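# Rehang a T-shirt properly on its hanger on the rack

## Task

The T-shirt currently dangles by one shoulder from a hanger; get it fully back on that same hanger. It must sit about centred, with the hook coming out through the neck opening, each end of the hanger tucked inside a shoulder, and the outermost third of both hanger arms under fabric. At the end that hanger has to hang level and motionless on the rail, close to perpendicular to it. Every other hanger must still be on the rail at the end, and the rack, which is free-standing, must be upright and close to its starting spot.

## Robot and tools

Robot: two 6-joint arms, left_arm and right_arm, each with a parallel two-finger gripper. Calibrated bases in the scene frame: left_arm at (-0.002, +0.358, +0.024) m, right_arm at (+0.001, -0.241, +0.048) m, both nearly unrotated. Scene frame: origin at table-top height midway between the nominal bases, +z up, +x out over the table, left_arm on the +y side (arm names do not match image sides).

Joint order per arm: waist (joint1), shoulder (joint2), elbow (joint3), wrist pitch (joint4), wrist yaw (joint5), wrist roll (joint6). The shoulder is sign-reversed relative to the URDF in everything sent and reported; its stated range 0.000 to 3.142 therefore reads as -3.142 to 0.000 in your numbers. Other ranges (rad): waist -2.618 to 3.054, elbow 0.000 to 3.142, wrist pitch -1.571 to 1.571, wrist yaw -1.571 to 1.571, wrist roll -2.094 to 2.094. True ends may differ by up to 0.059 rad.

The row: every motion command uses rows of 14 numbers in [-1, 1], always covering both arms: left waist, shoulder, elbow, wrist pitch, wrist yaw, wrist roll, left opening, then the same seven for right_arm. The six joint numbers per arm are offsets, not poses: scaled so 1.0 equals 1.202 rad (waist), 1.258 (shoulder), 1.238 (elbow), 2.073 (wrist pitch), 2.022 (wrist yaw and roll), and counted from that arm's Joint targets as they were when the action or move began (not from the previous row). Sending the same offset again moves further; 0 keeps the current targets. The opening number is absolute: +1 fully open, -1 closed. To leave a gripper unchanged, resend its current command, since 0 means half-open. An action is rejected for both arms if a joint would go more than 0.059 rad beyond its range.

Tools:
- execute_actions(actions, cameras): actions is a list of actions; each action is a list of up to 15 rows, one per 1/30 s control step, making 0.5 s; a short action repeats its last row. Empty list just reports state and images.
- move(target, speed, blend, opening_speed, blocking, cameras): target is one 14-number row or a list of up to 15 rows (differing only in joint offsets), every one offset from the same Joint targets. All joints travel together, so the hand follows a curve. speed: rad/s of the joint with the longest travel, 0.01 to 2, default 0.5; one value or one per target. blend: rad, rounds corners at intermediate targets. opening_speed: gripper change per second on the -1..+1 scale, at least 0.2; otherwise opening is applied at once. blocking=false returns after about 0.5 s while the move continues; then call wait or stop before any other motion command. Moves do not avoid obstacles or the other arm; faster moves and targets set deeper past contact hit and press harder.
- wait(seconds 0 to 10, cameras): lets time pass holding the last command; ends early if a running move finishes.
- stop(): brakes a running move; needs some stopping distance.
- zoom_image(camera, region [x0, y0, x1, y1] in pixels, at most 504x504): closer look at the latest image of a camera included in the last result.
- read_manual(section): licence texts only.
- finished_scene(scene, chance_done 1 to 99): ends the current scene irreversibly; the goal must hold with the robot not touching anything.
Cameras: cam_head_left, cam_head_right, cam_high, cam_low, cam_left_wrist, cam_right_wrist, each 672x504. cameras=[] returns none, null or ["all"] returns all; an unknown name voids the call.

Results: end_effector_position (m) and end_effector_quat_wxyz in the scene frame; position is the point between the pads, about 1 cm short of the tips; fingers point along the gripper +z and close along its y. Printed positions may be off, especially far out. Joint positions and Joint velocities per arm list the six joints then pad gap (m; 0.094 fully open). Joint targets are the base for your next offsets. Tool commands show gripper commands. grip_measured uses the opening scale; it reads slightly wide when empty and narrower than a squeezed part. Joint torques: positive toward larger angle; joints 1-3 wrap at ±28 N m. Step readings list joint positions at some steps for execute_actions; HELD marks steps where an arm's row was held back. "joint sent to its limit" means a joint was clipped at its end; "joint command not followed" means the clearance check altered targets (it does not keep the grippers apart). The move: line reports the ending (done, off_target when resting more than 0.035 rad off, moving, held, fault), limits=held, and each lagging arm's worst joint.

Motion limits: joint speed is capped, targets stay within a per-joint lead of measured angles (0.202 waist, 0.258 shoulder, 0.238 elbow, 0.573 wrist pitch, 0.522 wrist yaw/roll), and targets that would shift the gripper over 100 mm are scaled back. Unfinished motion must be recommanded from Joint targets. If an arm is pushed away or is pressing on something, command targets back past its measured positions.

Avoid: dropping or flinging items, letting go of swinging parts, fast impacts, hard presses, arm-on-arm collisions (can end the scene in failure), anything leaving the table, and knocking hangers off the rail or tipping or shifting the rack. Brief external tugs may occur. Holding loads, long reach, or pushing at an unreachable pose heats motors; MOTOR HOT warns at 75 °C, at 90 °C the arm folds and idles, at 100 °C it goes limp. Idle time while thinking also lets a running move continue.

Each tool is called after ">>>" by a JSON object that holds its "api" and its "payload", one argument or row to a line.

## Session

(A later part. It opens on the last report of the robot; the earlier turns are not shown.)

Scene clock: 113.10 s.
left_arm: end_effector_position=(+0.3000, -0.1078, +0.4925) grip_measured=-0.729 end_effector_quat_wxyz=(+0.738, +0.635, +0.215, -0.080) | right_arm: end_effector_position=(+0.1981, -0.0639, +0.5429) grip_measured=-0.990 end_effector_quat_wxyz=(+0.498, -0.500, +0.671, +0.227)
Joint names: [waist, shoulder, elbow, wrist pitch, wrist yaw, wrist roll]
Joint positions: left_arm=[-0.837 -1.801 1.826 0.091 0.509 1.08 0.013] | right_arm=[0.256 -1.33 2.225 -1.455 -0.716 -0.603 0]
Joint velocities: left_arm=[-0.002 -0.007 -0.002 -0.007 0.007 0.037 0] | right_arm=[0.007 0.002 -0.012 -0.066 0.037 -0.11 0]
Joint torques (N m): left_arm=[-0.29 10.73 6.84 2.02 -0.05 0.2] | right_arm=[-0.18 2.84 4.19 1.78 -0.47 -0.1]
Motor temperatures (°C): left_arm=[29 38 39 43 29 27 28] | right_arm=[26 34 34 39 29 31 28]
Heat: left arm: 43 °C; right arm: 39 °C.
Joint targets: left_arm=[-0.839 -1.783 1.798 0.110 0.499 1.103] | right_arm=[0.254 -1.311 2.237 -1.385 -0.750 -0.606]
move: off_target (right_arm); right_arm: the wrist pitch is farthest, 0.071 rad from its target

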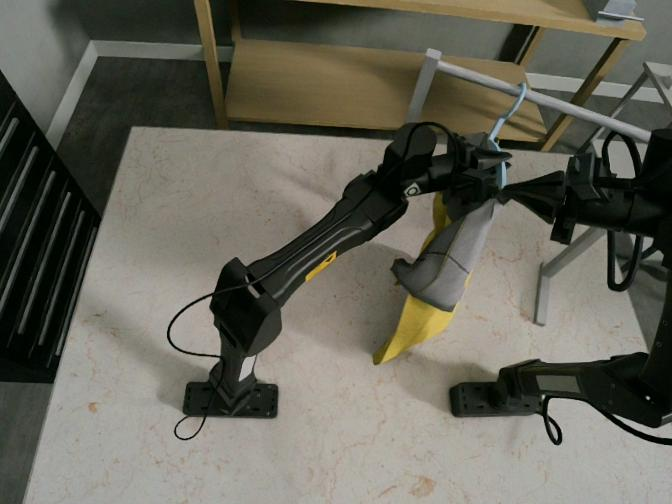

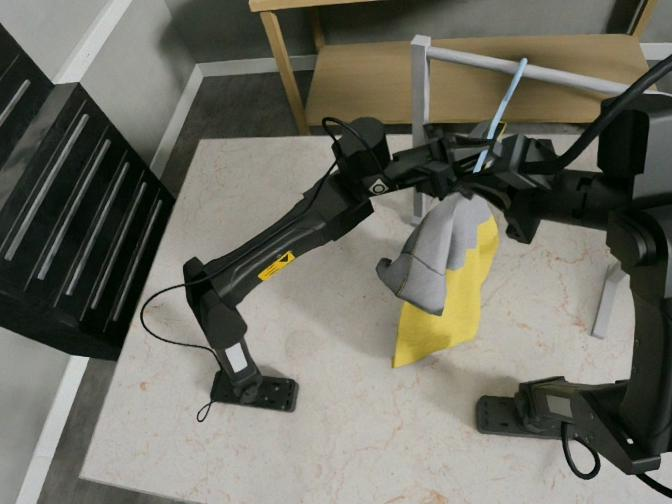

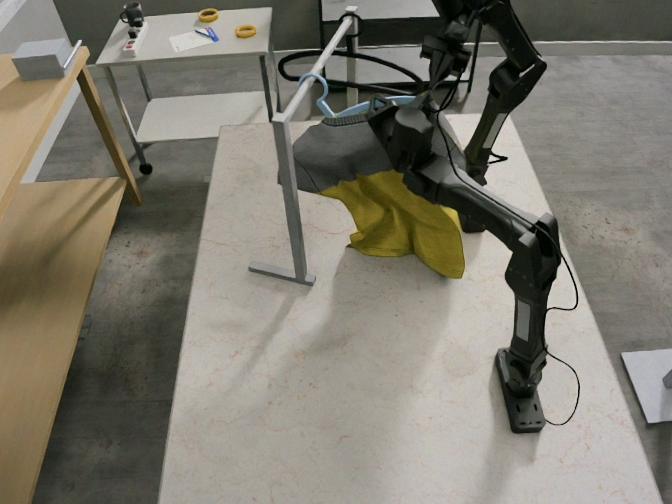

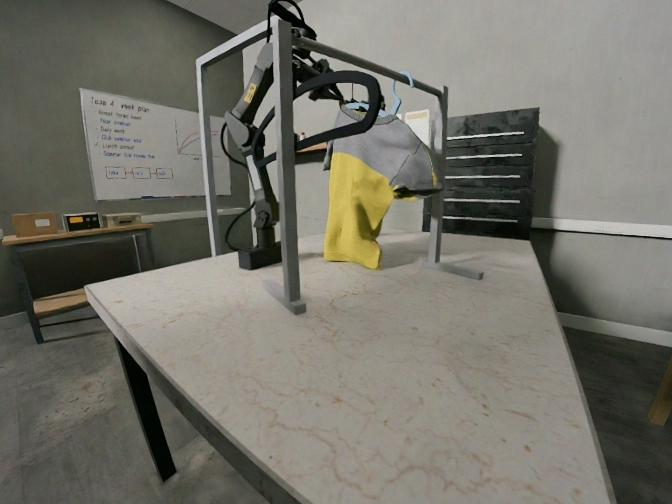

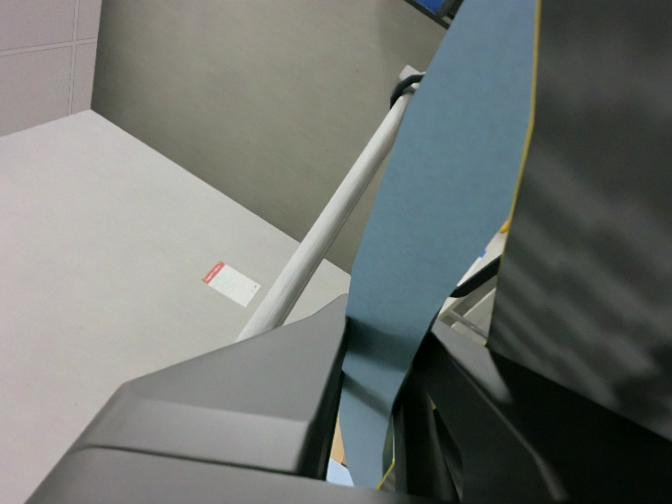

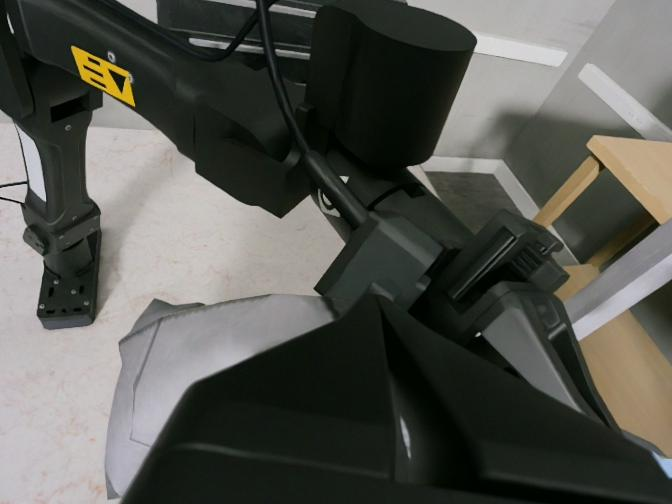

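>>> {"api": "move", "payload": {
  "target": [0,0,0,0,0,0,-0.9,-0.042,0.103,-0.185,0.13,0,0,-1],
  "speed": 0.2
}}

Scene clock: 115.53 s.
left_arm: end_effector_position=(+0.3000, -0.1078, +0.4925) grip_measured=-0.729 end_effector_quat_wxyz=(+0.738, +0.635, +0.214, -0.079) | right_arm: end_effector_position=(+0.2097, -0.0733, +0.5550) grip_measured=-0.990 end_effector_quat_wxyz=(+0.570, -0.490, +0.634, +0.185)
Joint names: [waist, shoulder, elbow, wrist pitch, wrist yaw, wrist roll]
Joint positions: left_arm=[-0.837 -1.801 1.826 0.091 0.509 1.082 0.013] | right_arm=[0.206 -1.202 2.012 -1.194 -0.716 -0.603 0]
Joint velocities: left_arm=[0.007 -0.017 -0.022 -0.037 0.095 -0.037 0] | right_arm=[-0.007 0.017 -0.002 -0.037 0.007 -0.022 -0.001]
Joint torques (N m): left_arm=[-0.1 10.67 6.71 2.02 -0.1 0.22] | right_arm=[-0.24 2.33 3.56 1.91 -0.42 -0.1]
Motor temperatures (°C): left_arm=[29 38 39 43 29 27 28] | right_arm=[26 34 34 39 29 31 28]
Heat: left arm: 43 °C; right arm: 39 °C.
Joint targets: left_arm=[-0.839 -1.783 1.798 0.110 0.499 1.103] | right_arm=[0.203 -1.181 2.008 -1.115 -0.750 -0.606]
move: off_target (right_arm); right_arm: the wrist pitch is farthest, 0.079 rad from its target

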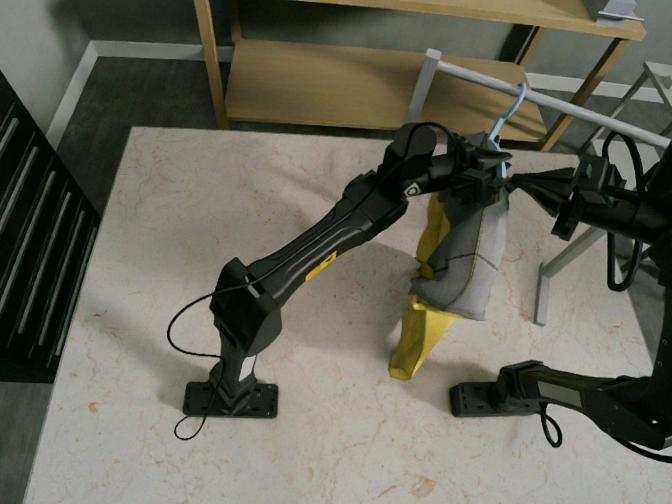

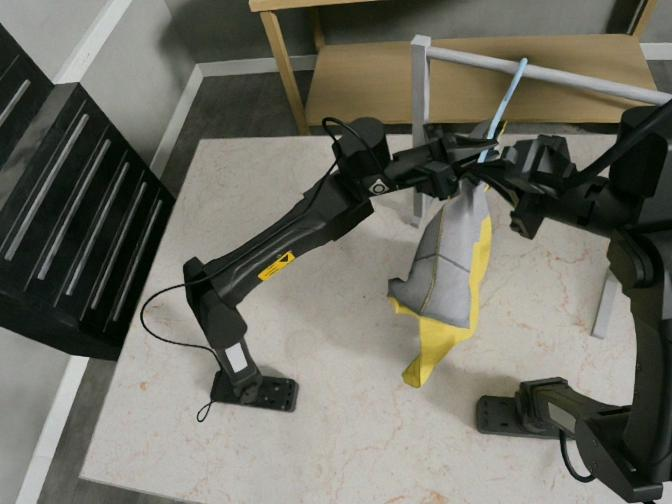

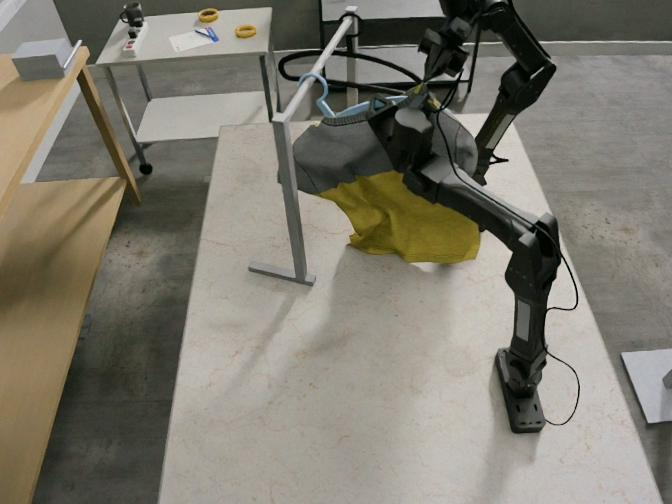

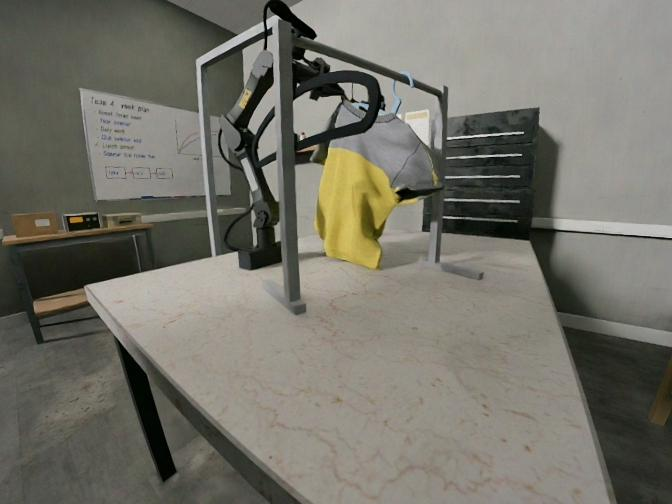

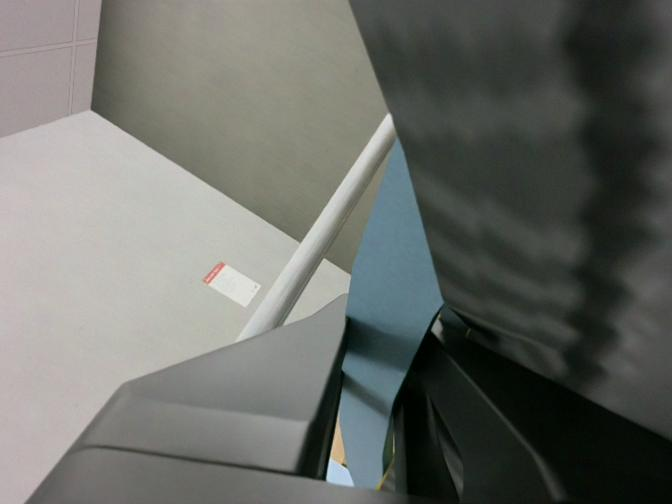

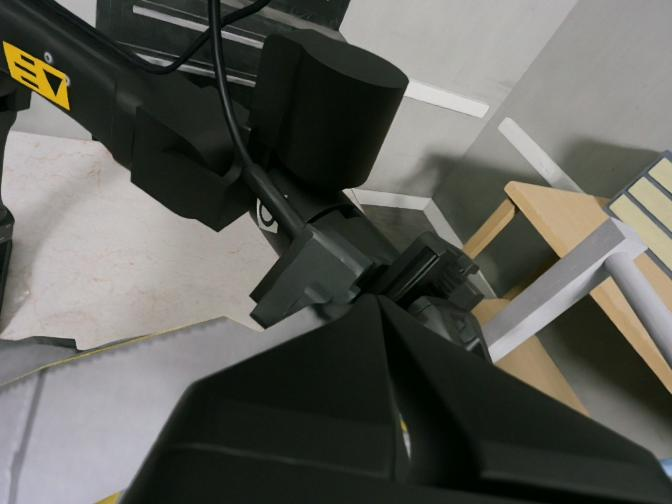

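>>> {"api": "move", "payload": {
  "target": [0,0,0,0,0,0,-0.9,-0.052,0.015,-0.103,0.05,0,0,-1],
  "speed": 0.2
}}

Scene clock: 117.07 s.
left_arm: end_effector_position=(+0.3003, -0.1081, +0.4902) grip_measured=-0.728 end_effector_quat_wxyz=(+0.737, +0.639, +0.209, -0.073) | right_arm: end_effector_position=(+0.2337, -0.0818, +0.5448) grip_measured=-0.990 end_effector_quat_wxyz=(+0.584, -0.474, +0.637, +0.169)
Joint names: [waist, shoulder, elbow, wrist pitch, wrist yaw, wrist roll]
Joint positions: left_arm=[-0.837 -1.801 1.821 0.091 0.509 1.102 0.013] | right_arm=[0.147 -1.177 1.89 -1.072 -0.73 -0.603 0]
Joint velocities: left_arm=[0.007 0.012 0.002 -0.007 -0.081 0.095 -0.001] | right_arm=[0.012 0.002 -0.007 -0.022 0.037 -0.007 -0.001]
Joint torques (N m): left_arm=[-0.08 10.55 6.95 1.99 -0.09 0.08] | right_arm=[-0.54 2.04 3.6 1.76 -0.27 -0.1]
Motor temperatures (°C): left_arm=[29 38 39 43 29 27 29] | right_arm=[26 34 34 40 29 31 28]
Heat: left arm: 43 °C; right arm: 40 °C.
Joint targets: left_arm=[-0.839 -1.783 1.797 0.110 0.499 1.103] | right_arm=[0.141 -1.162 1.881 -1.011 -0.750 -0.606]
move: off_target (right_arm); right_arm: the wrist pitch is farthest, 0.060 rad from its target

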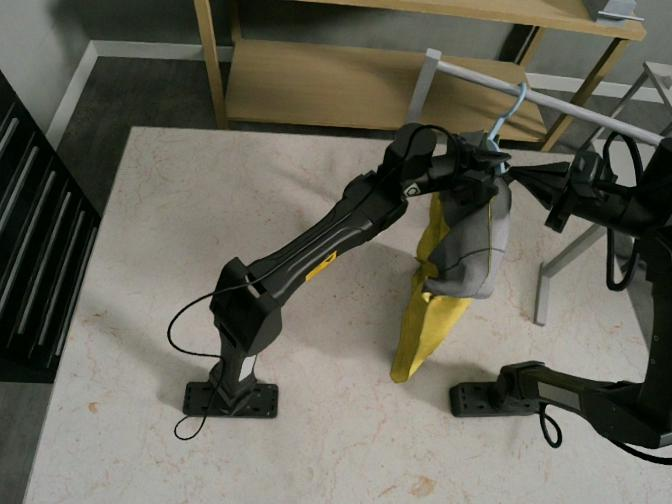

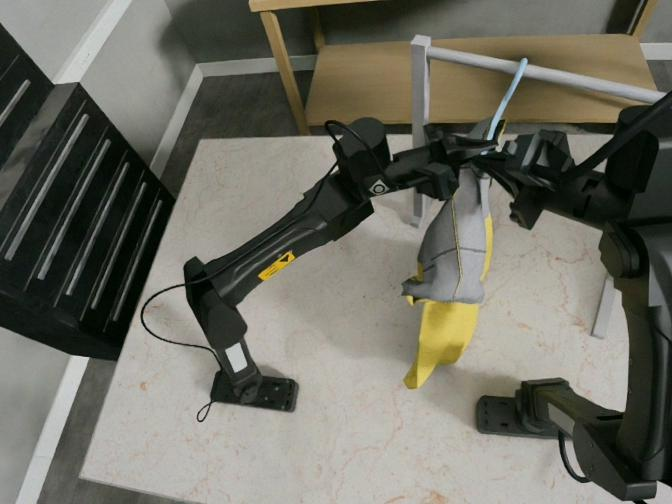

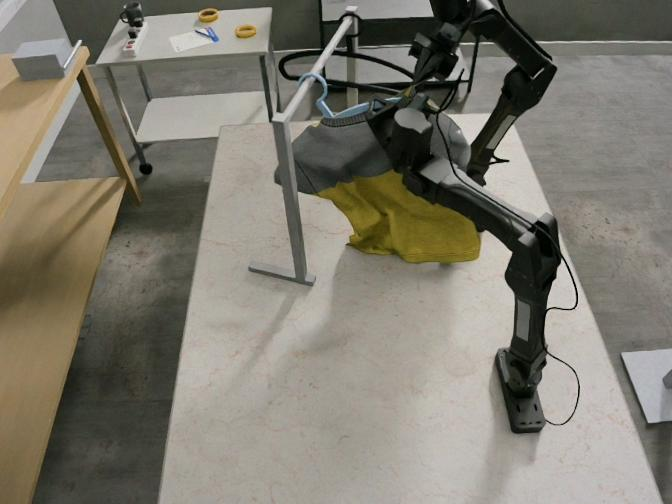

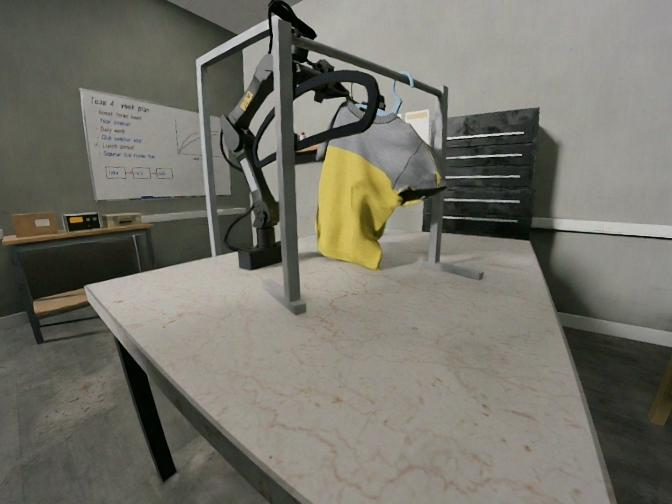

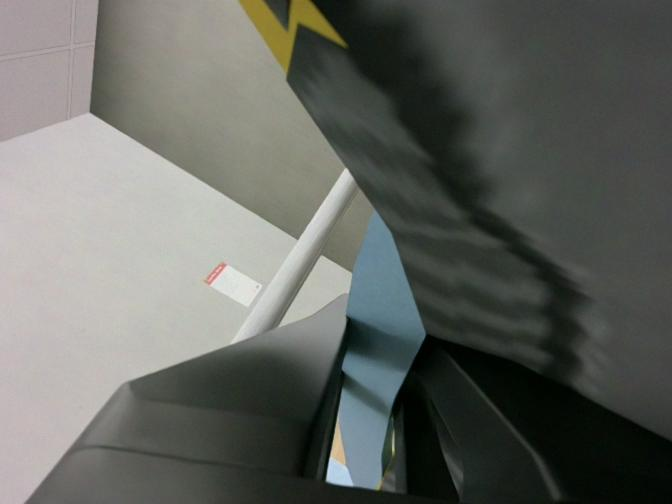

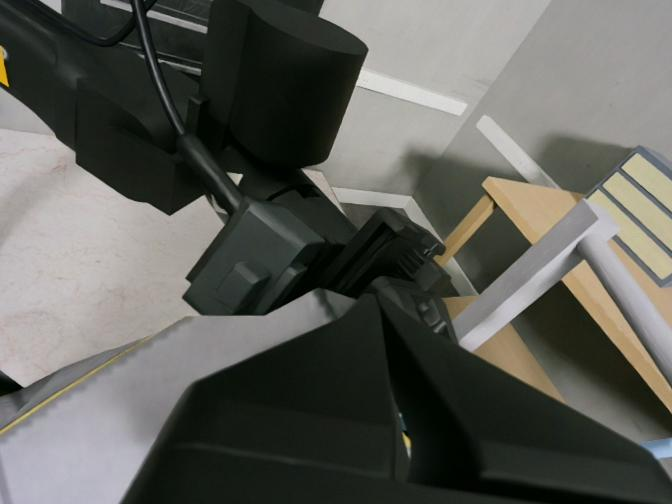

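>>> {"api": "move", "payload": {
  "target": [0,0,0,0,0,0,1,0,0,0,0,0,0,-1],
  "opening_speed": 0.8
}}

Scene clock: 120.50 s.
left_arm: end_effector_position=(+0.3023, -0.1075, +0.4910) grip_measured=+0.997 end_effector_quat_wxyz=(+0.739, +0.636, +0.212, -0.067) | right_arm: end_effector_position=(+0.2340, -0.0821, +0.5448) grip_measured=-0.990 end_effector_quat_wxyz=(+0.584, -0.474, +0.637, +0.169)
Joint names: [waist, shoulder, elbow, wrist pitch, wrist yaw, wrist roll]
Joint positions: left_arm=[-0.837 -1.801 1.821 0.094 0.497 1.105 0.094] | right_arm=[0.145 -1.177 1.89 -1.072 -0.73 -0.603 0]
Joint velocities: left_arm=[-0.007 0.002 -0.012 0.022 -0.022 0.007 0.001] | right_arm=[-0.002 -0.002 0.002 -0.066 0.022 -0.007 0]
Joint torques (N m): left_arm=[-0.23 10.77 7.1 1.93 -0.03 -0.02] | right_arm=[-0.39 2.07 3.6 1.74 -0.26 -0.09]
Motor temperatures (°C): left_arm=[29 38 39 43 29 27 28] | right_arm=[26 34 34 40 29 31 28]
Heat: left arm: 43 °C; right arm: 40 °C.
Joint targets: left_arm=[-0.839 -1.783 1.797 0.110 0.499 1.103] | right_arm=[0.141 -1.162 1.881 -1.011 -0.750 -0.606]
move: off_target (right_arm); right_arm: the wrist pitch is farthest, 0.061 rad from its target

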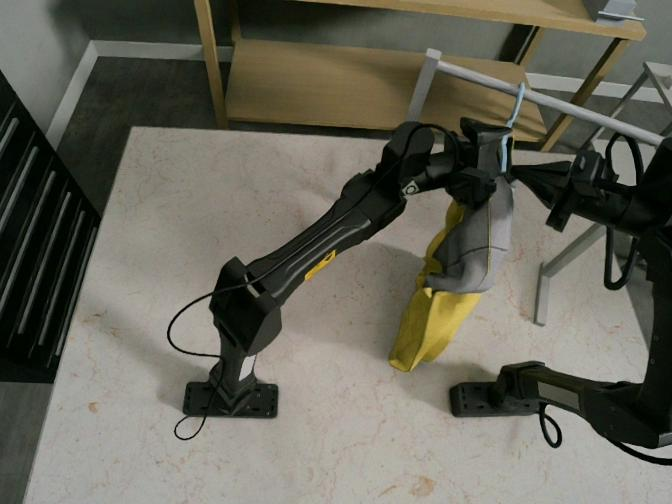

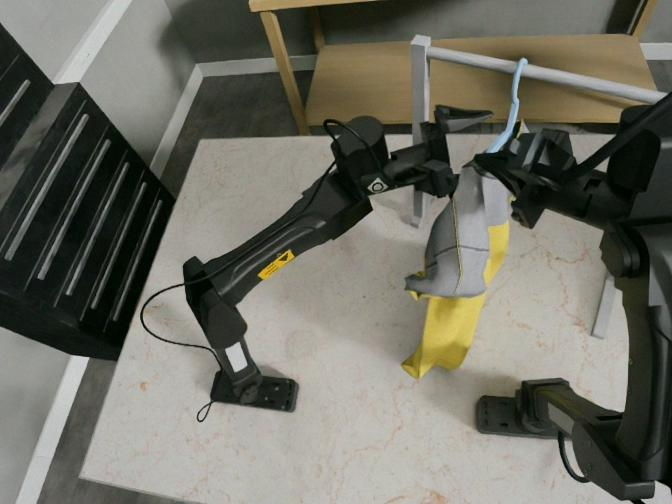

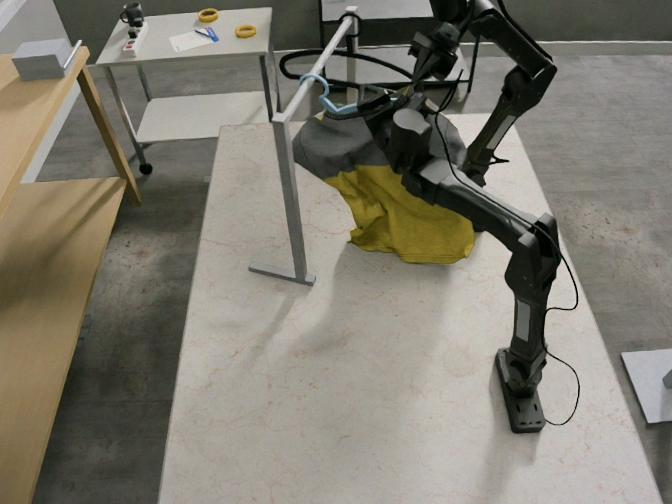

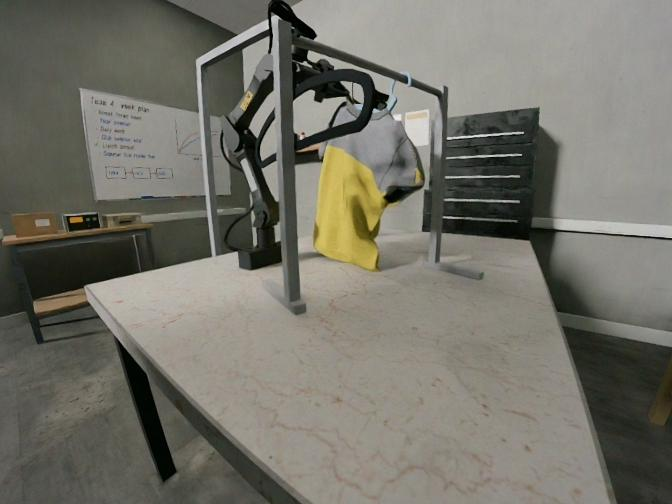

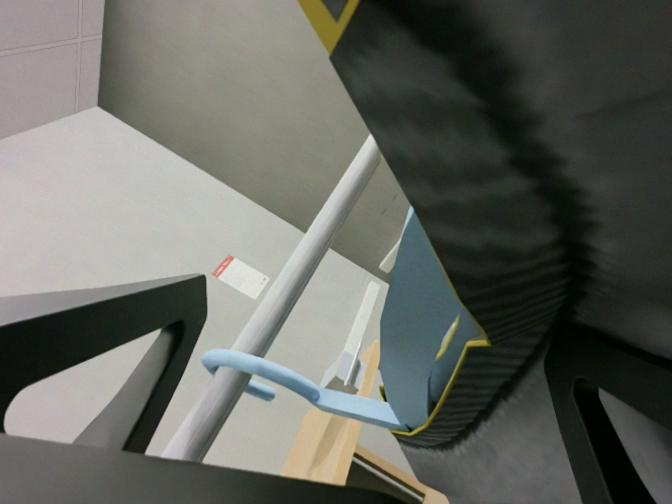

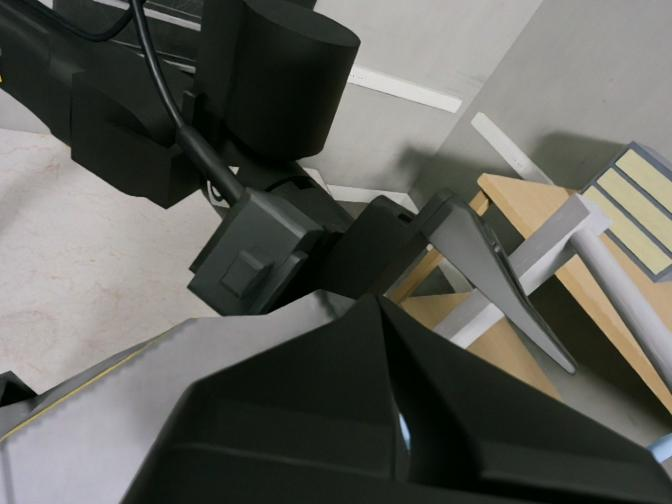

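>>> {"api": "move", "payload": {
  "target": [
    [0.064,0.238,-0.291,0.034,0,0,1,0,0,0,0,0,0,-1],
    [0.12,0.52,-0.5,-0.05,0,0,1,0,0,0,0,0,0,-1]
  ],
  "speed": 0.3
}}

>>> {"api": "move", "payload": {
  "target": [-0.1,0.24,0,-0.25,-0.25,-0.545,1,0,0,0,0,0,0,-1]
}}

Scene clock: 123.73 s.
left_arm: end_effector_position=(+0.2294, +0.0500, +0.4863) grip_measured=+0.997 end_effector_quat_wxyz=(+0.744, +0.620, +0.250, -0.018) | right_arm: end_effector_position=(+0.2340, -0.0821, +0.5448) grip_measured=-0.990 end_effector_quat_wxyz=(+0.584, -0.474, +0.637, +0.169)
Joint names: [waist, shoulder, elbow, wrist pitch, wrist yaw, wrist roll]
Joint positions: left_arm=[-0.7 -1.141 1.206 0.057 0.504 1.105 0.094] | right_arm=[0.145 -1.177 1.89 -1.072 -0.73 -0.603 0]
Joint velocities: left_arm=[0.007 0.007 0.002 -0.081 -0.051 -0.022 0] | right_arm=[-0.007 0.017 0.022 0.022 -0.007 -0.022 0]
Joint torques (N m): left_arm=[0.51 4 6.69 1.32 -0.05 0.03] | right_arm=[-0.39 2.06 3.59 1.74 -0.26 -0.1]
Motor temperatures (°C): left_arm=[29 38 39 43 29 27 28] | right_arm=[26 34 34 40 29 31 28]
Heat: left arm: 43 °C; right arm: 40 °C.
Joint targets: left_arm=[-0.695 -1.129 1.179 0.007 0.499 1.103] | right_arm=[0.141 -1.162 1.881 -1.011 -0.750 -0.606]
move: off_target (left_arm, right_arm); left_arm: the wrist pitch is farthest, 0.051 rad from its target; right_arm: the wrist pitch is farthest, 0.061 rad from its target

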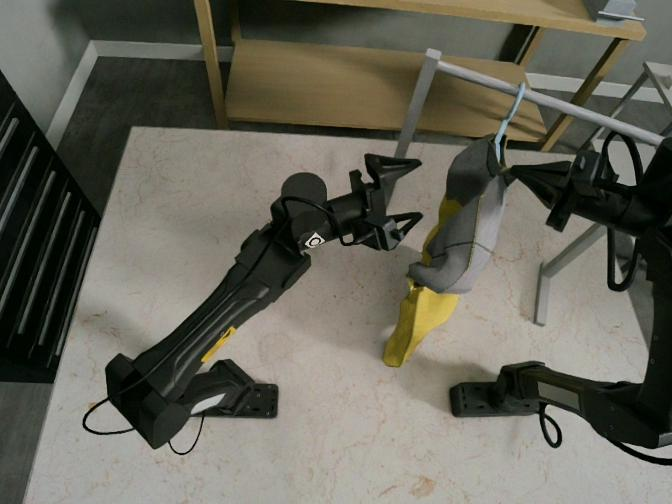

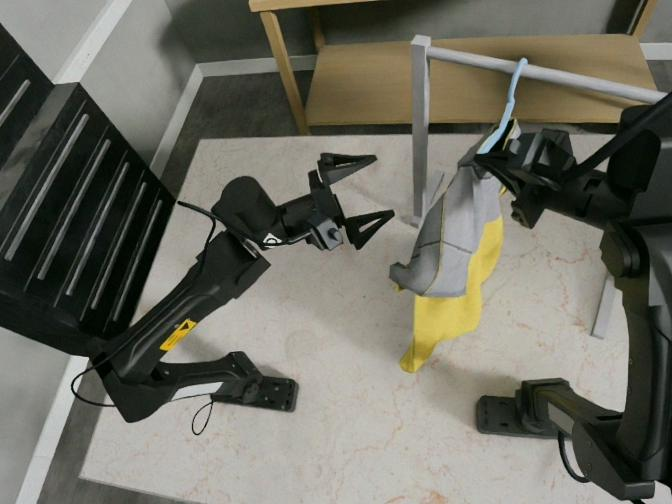

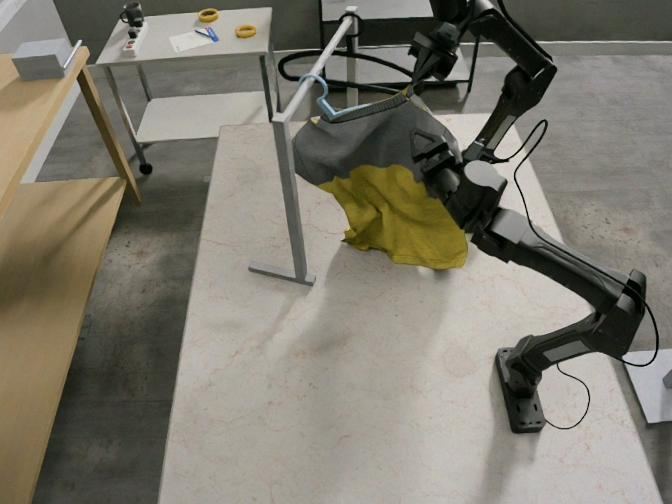

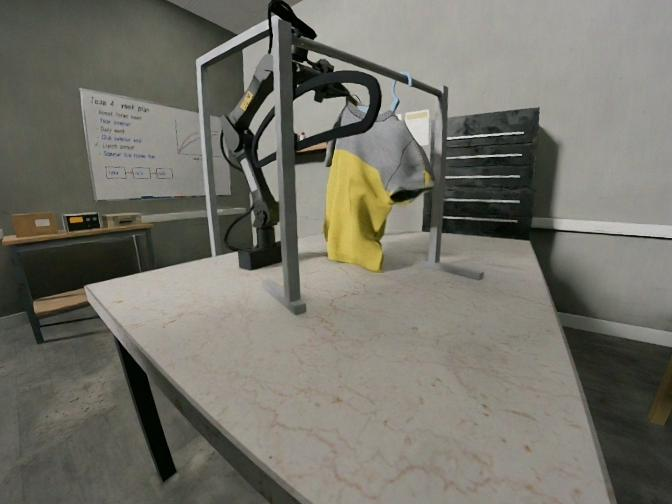

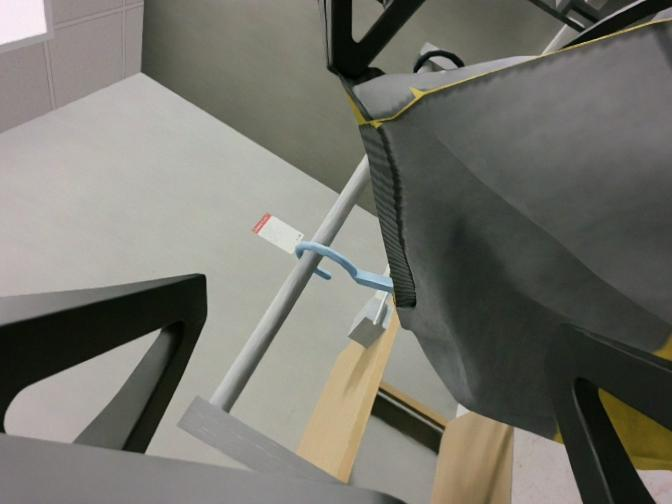

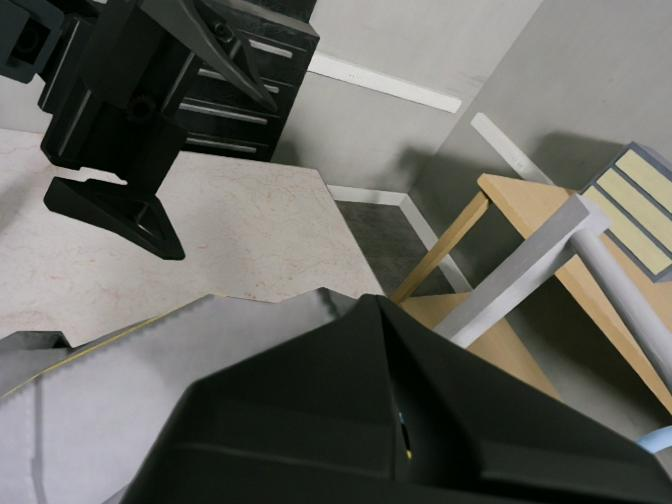

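Scene clock: 126.73 s.
left_arm: end_effector_position=(+0.2023, +0.1418, +0.4614) grip_measured=+0.997 end_effector_quat_wxyz=(+0.619, +0.296, +0.676, -0.268) | right_arm: end_effector_position=(+0.2341, -0.0821, +0.5451) grip_measured=-0.990 end_effector_quat_wxyz=(+0.584, -0.474, +0.637, +0.168)
Joint names: [waist, shoulder, elbow, wrist pitch, wrist yaw, wrist roll]
Joint positions: left_arm=[-0.809 -0.835 1.206 -0.46 0.007 0.005 0.094] | right_arm=[0.145 -1.177 1.89 -1.07 -0.73 -0.603 0]
Joint velocities: left_arm=[-0.012 -0.002 -0.012 -0.037 -0.022 0.051 0] | right_arm=[-0.012 -0.002 0.007 -0.007 -0.051 0.081 -0.001]
Joint torques (N m): left_arm=[-0.44 0.39 5.96 1.41 -0.06 -0.1] | right_arm=[-0.38 2.07 3.59 1.74 -0.26 -0.1]
Motor temperatures (°C): left_arm=[29 38 39 43 29 26 28] | right_arm=[26 34 33 40 29 31 28]
Heat: left arm: 43 °C; right arm: 40 °C.
Joint targets: left_arm=[-0.815 -0.827 1.179 -0.511 -0.006 0.001] | right_arm=[0.141 -1.162 1.881 -1.011 -0.750 -0.606]
move: off_target (left_arm, right_arm); left_arm: the wrist pitch is farthest, 0.052 rad from its target; right_arm: the wrist pitch is farthest, 0.059 rad from its target

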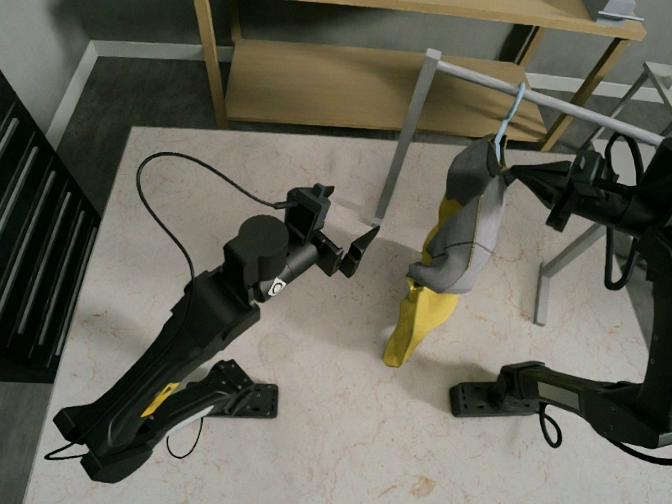

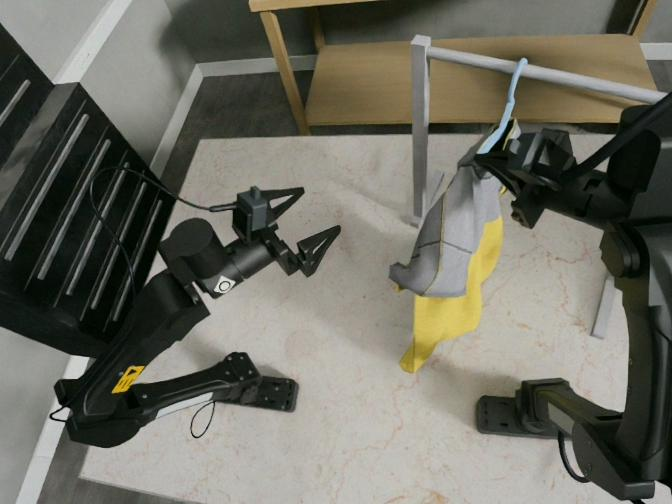

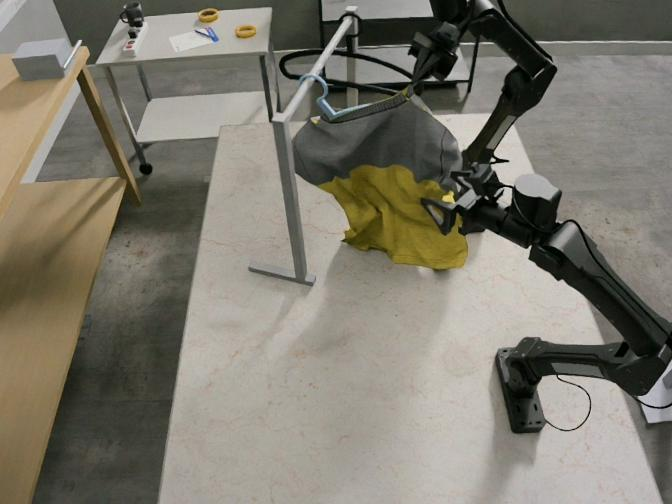

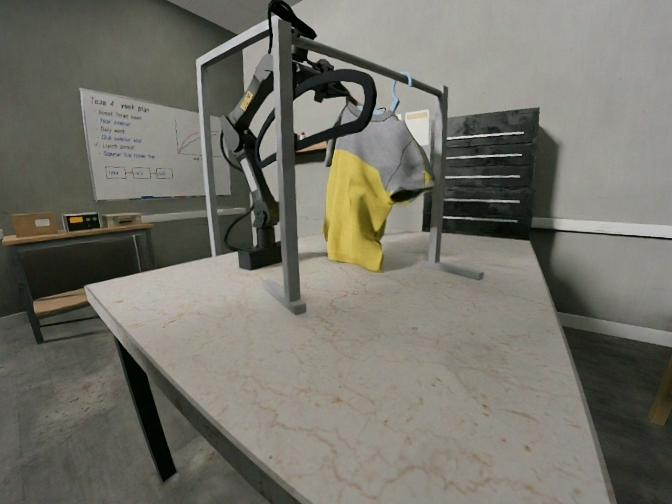

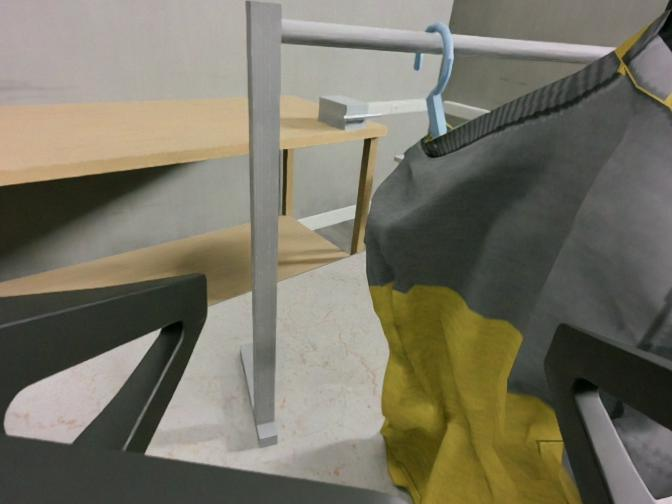

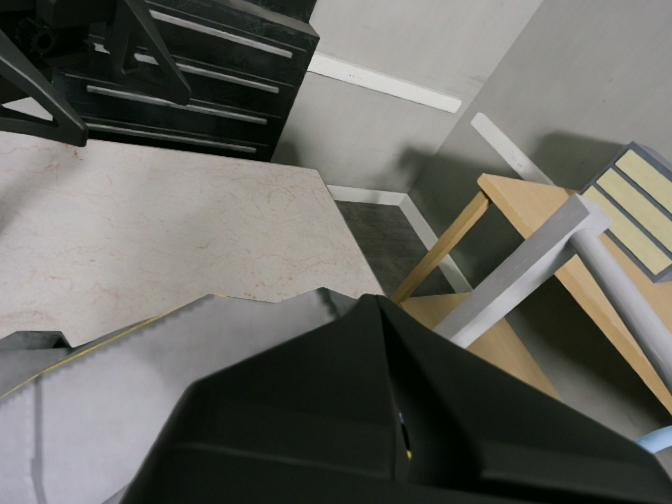

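>>> {"api": "move", "payload": {
  "target": [
    [0,0,0,0,0,0,1,-0.073,-0.020,-0.115,0.081,0,0,-1],
    [0,0,0,0,0,0,1,-0.127,-0.052,-0.243,0.177,0,0,-1]
  ],
  "speed": 0.2,
  "blend": 0.03
}}

Scene clock: 129.87 s.
left_arm: end_effector_position=(+0.2023, +0.1418, +0.4610) grip_measured=+0.997 end_effector_quat_wxyz=(+0.619, +0.295, +0.677, -0.268) | right_arm: end_effector_position=(+0.3304, -0.1181, +0.4924) grip_measured=-0.990 end_effector_quat_wxyz=(+0.604, -0.427, +0.663, +0.120)
Joint names: [waist, shoulder, elbow, wrist pitch, wrist yaw, wrist roll]
Joint positions: left_arm=[-0.809 -0.835 1.206 -0.461 0.007 0.003 0.094] | right_arm=[-0.006 -1.227 1.591 -0.696 -0.733 -0.603 0]
Joint velocities: left_arm=[-0.007 0.002 -0.002 -0.007 0.022 -0.022 0] | right_arm=[0.002 0.012 0.007 -0.125 0.051 0.022 0]
Joint torques (N m): left_arm=[-0.47 0.36 5.82 1.42 -0.06 0.02] | right_arm=[-0.5 2.63 4.75 1.67 -0.23 -0.09]
Motor temperatures (°C): left_arm=[29 37 39 42 29 26 28] | right_arm=[26 34 33 41 29 31 28]
Heat: left arm: 42 °C; right arm: 41 °C.
Joint targets: left_arm=[-0.815 -0.827 1.179 -0.511 -0.006 0.001] | right_arm=[-0.012 -1.228 1.580 -0.644 -0.750 -0.606]
move: off_target (left_arm, right_arm); left_arm: the wrist pitch is farthest, 0.050 rad from its target; right_arm: the wrist pitch is farthest, 0.052 rad from its target

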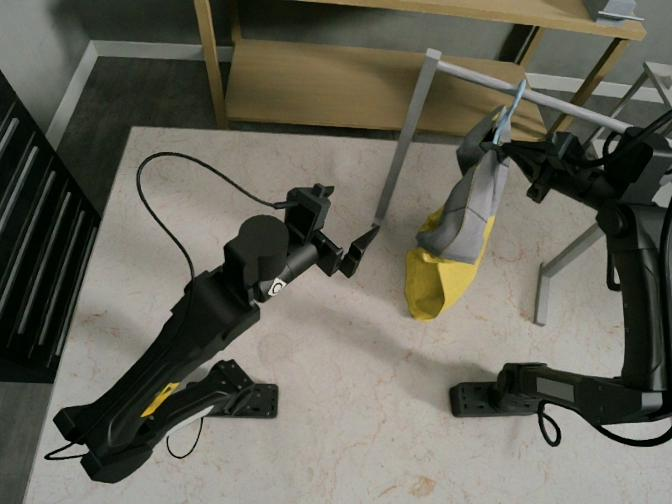

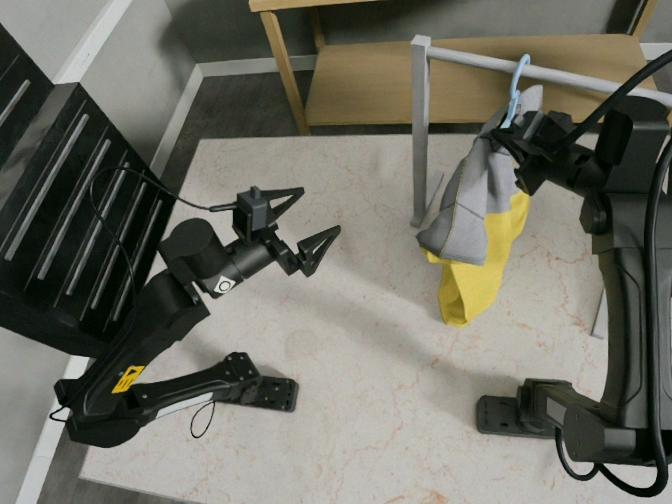

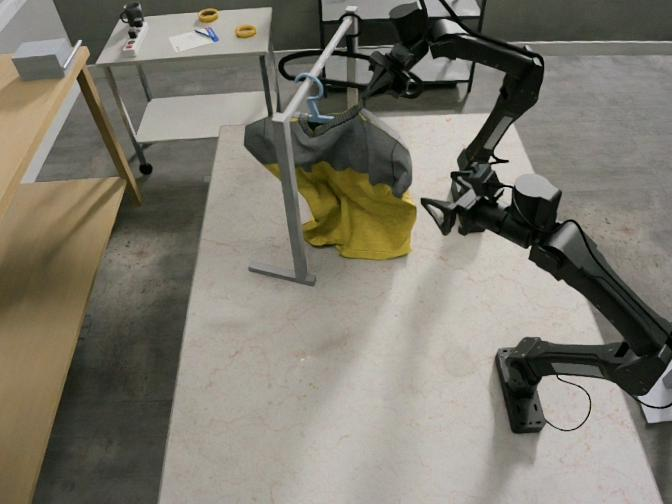

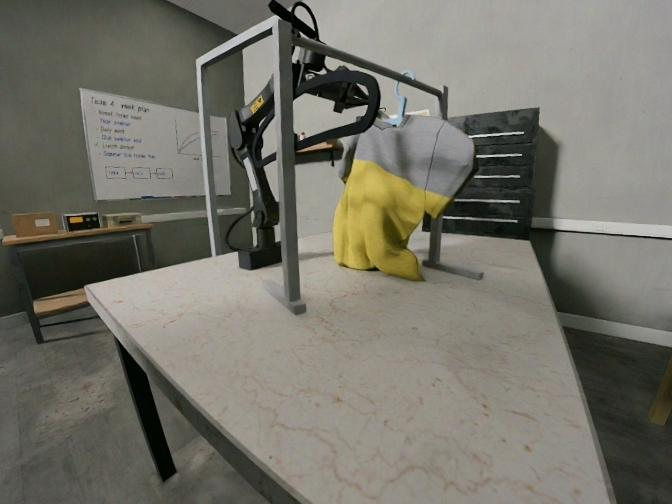

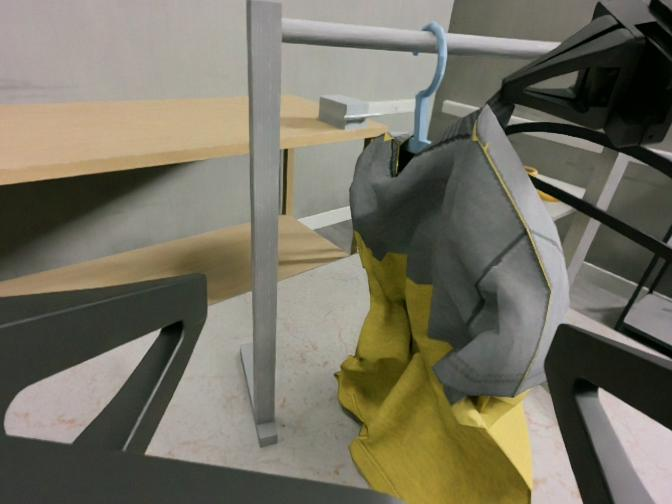

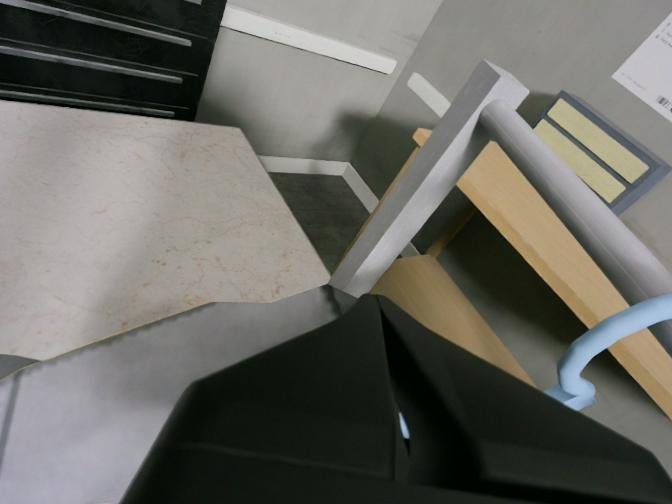

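>>> {"api": "zoom_image", "payload": {
  "camera": "cam_left_wrist",
  "region": [320, 0, 640, 240]
}}

>>> {"api": "zoom_image", "payload": {
  "camera": "cam_high",
  "region": [230, 40, 450, 280]
}}

>>> {"api": "zoom_image", "payload": {
  "camera": "cam_low",
  "region": [310, 40, 510, 300]
}}

Scaled by 1.575 from the camera's 672x504 image, which has a finer 960x720 frame.

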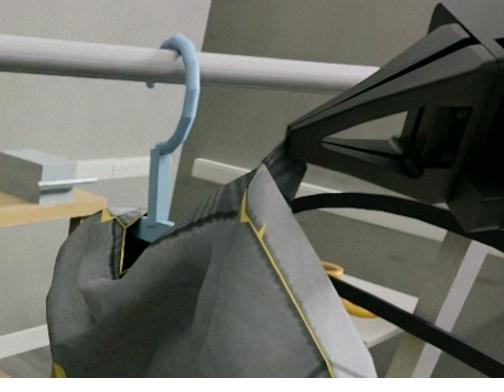

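Scaled by 2.100 from the camera's 672x504 image, which has a finer 960x720 frame.

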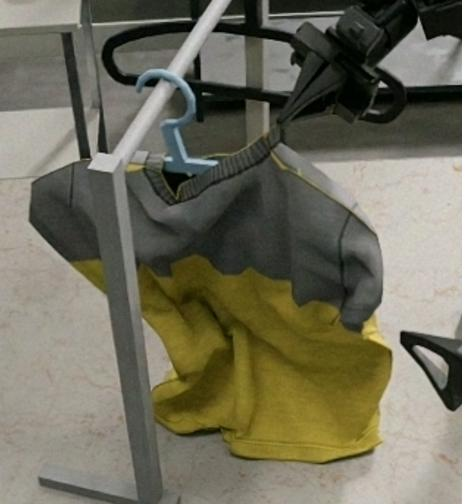

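Scaled by 1.938 from the camera's 672x504 image, which has a finer 960x720 frame.

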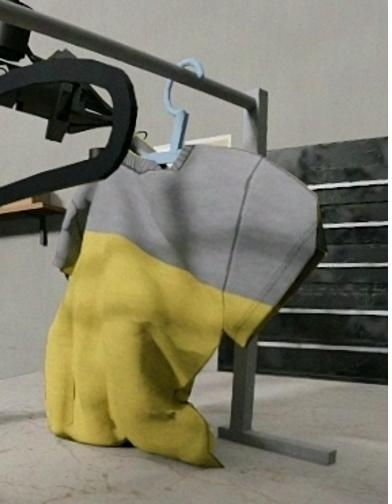

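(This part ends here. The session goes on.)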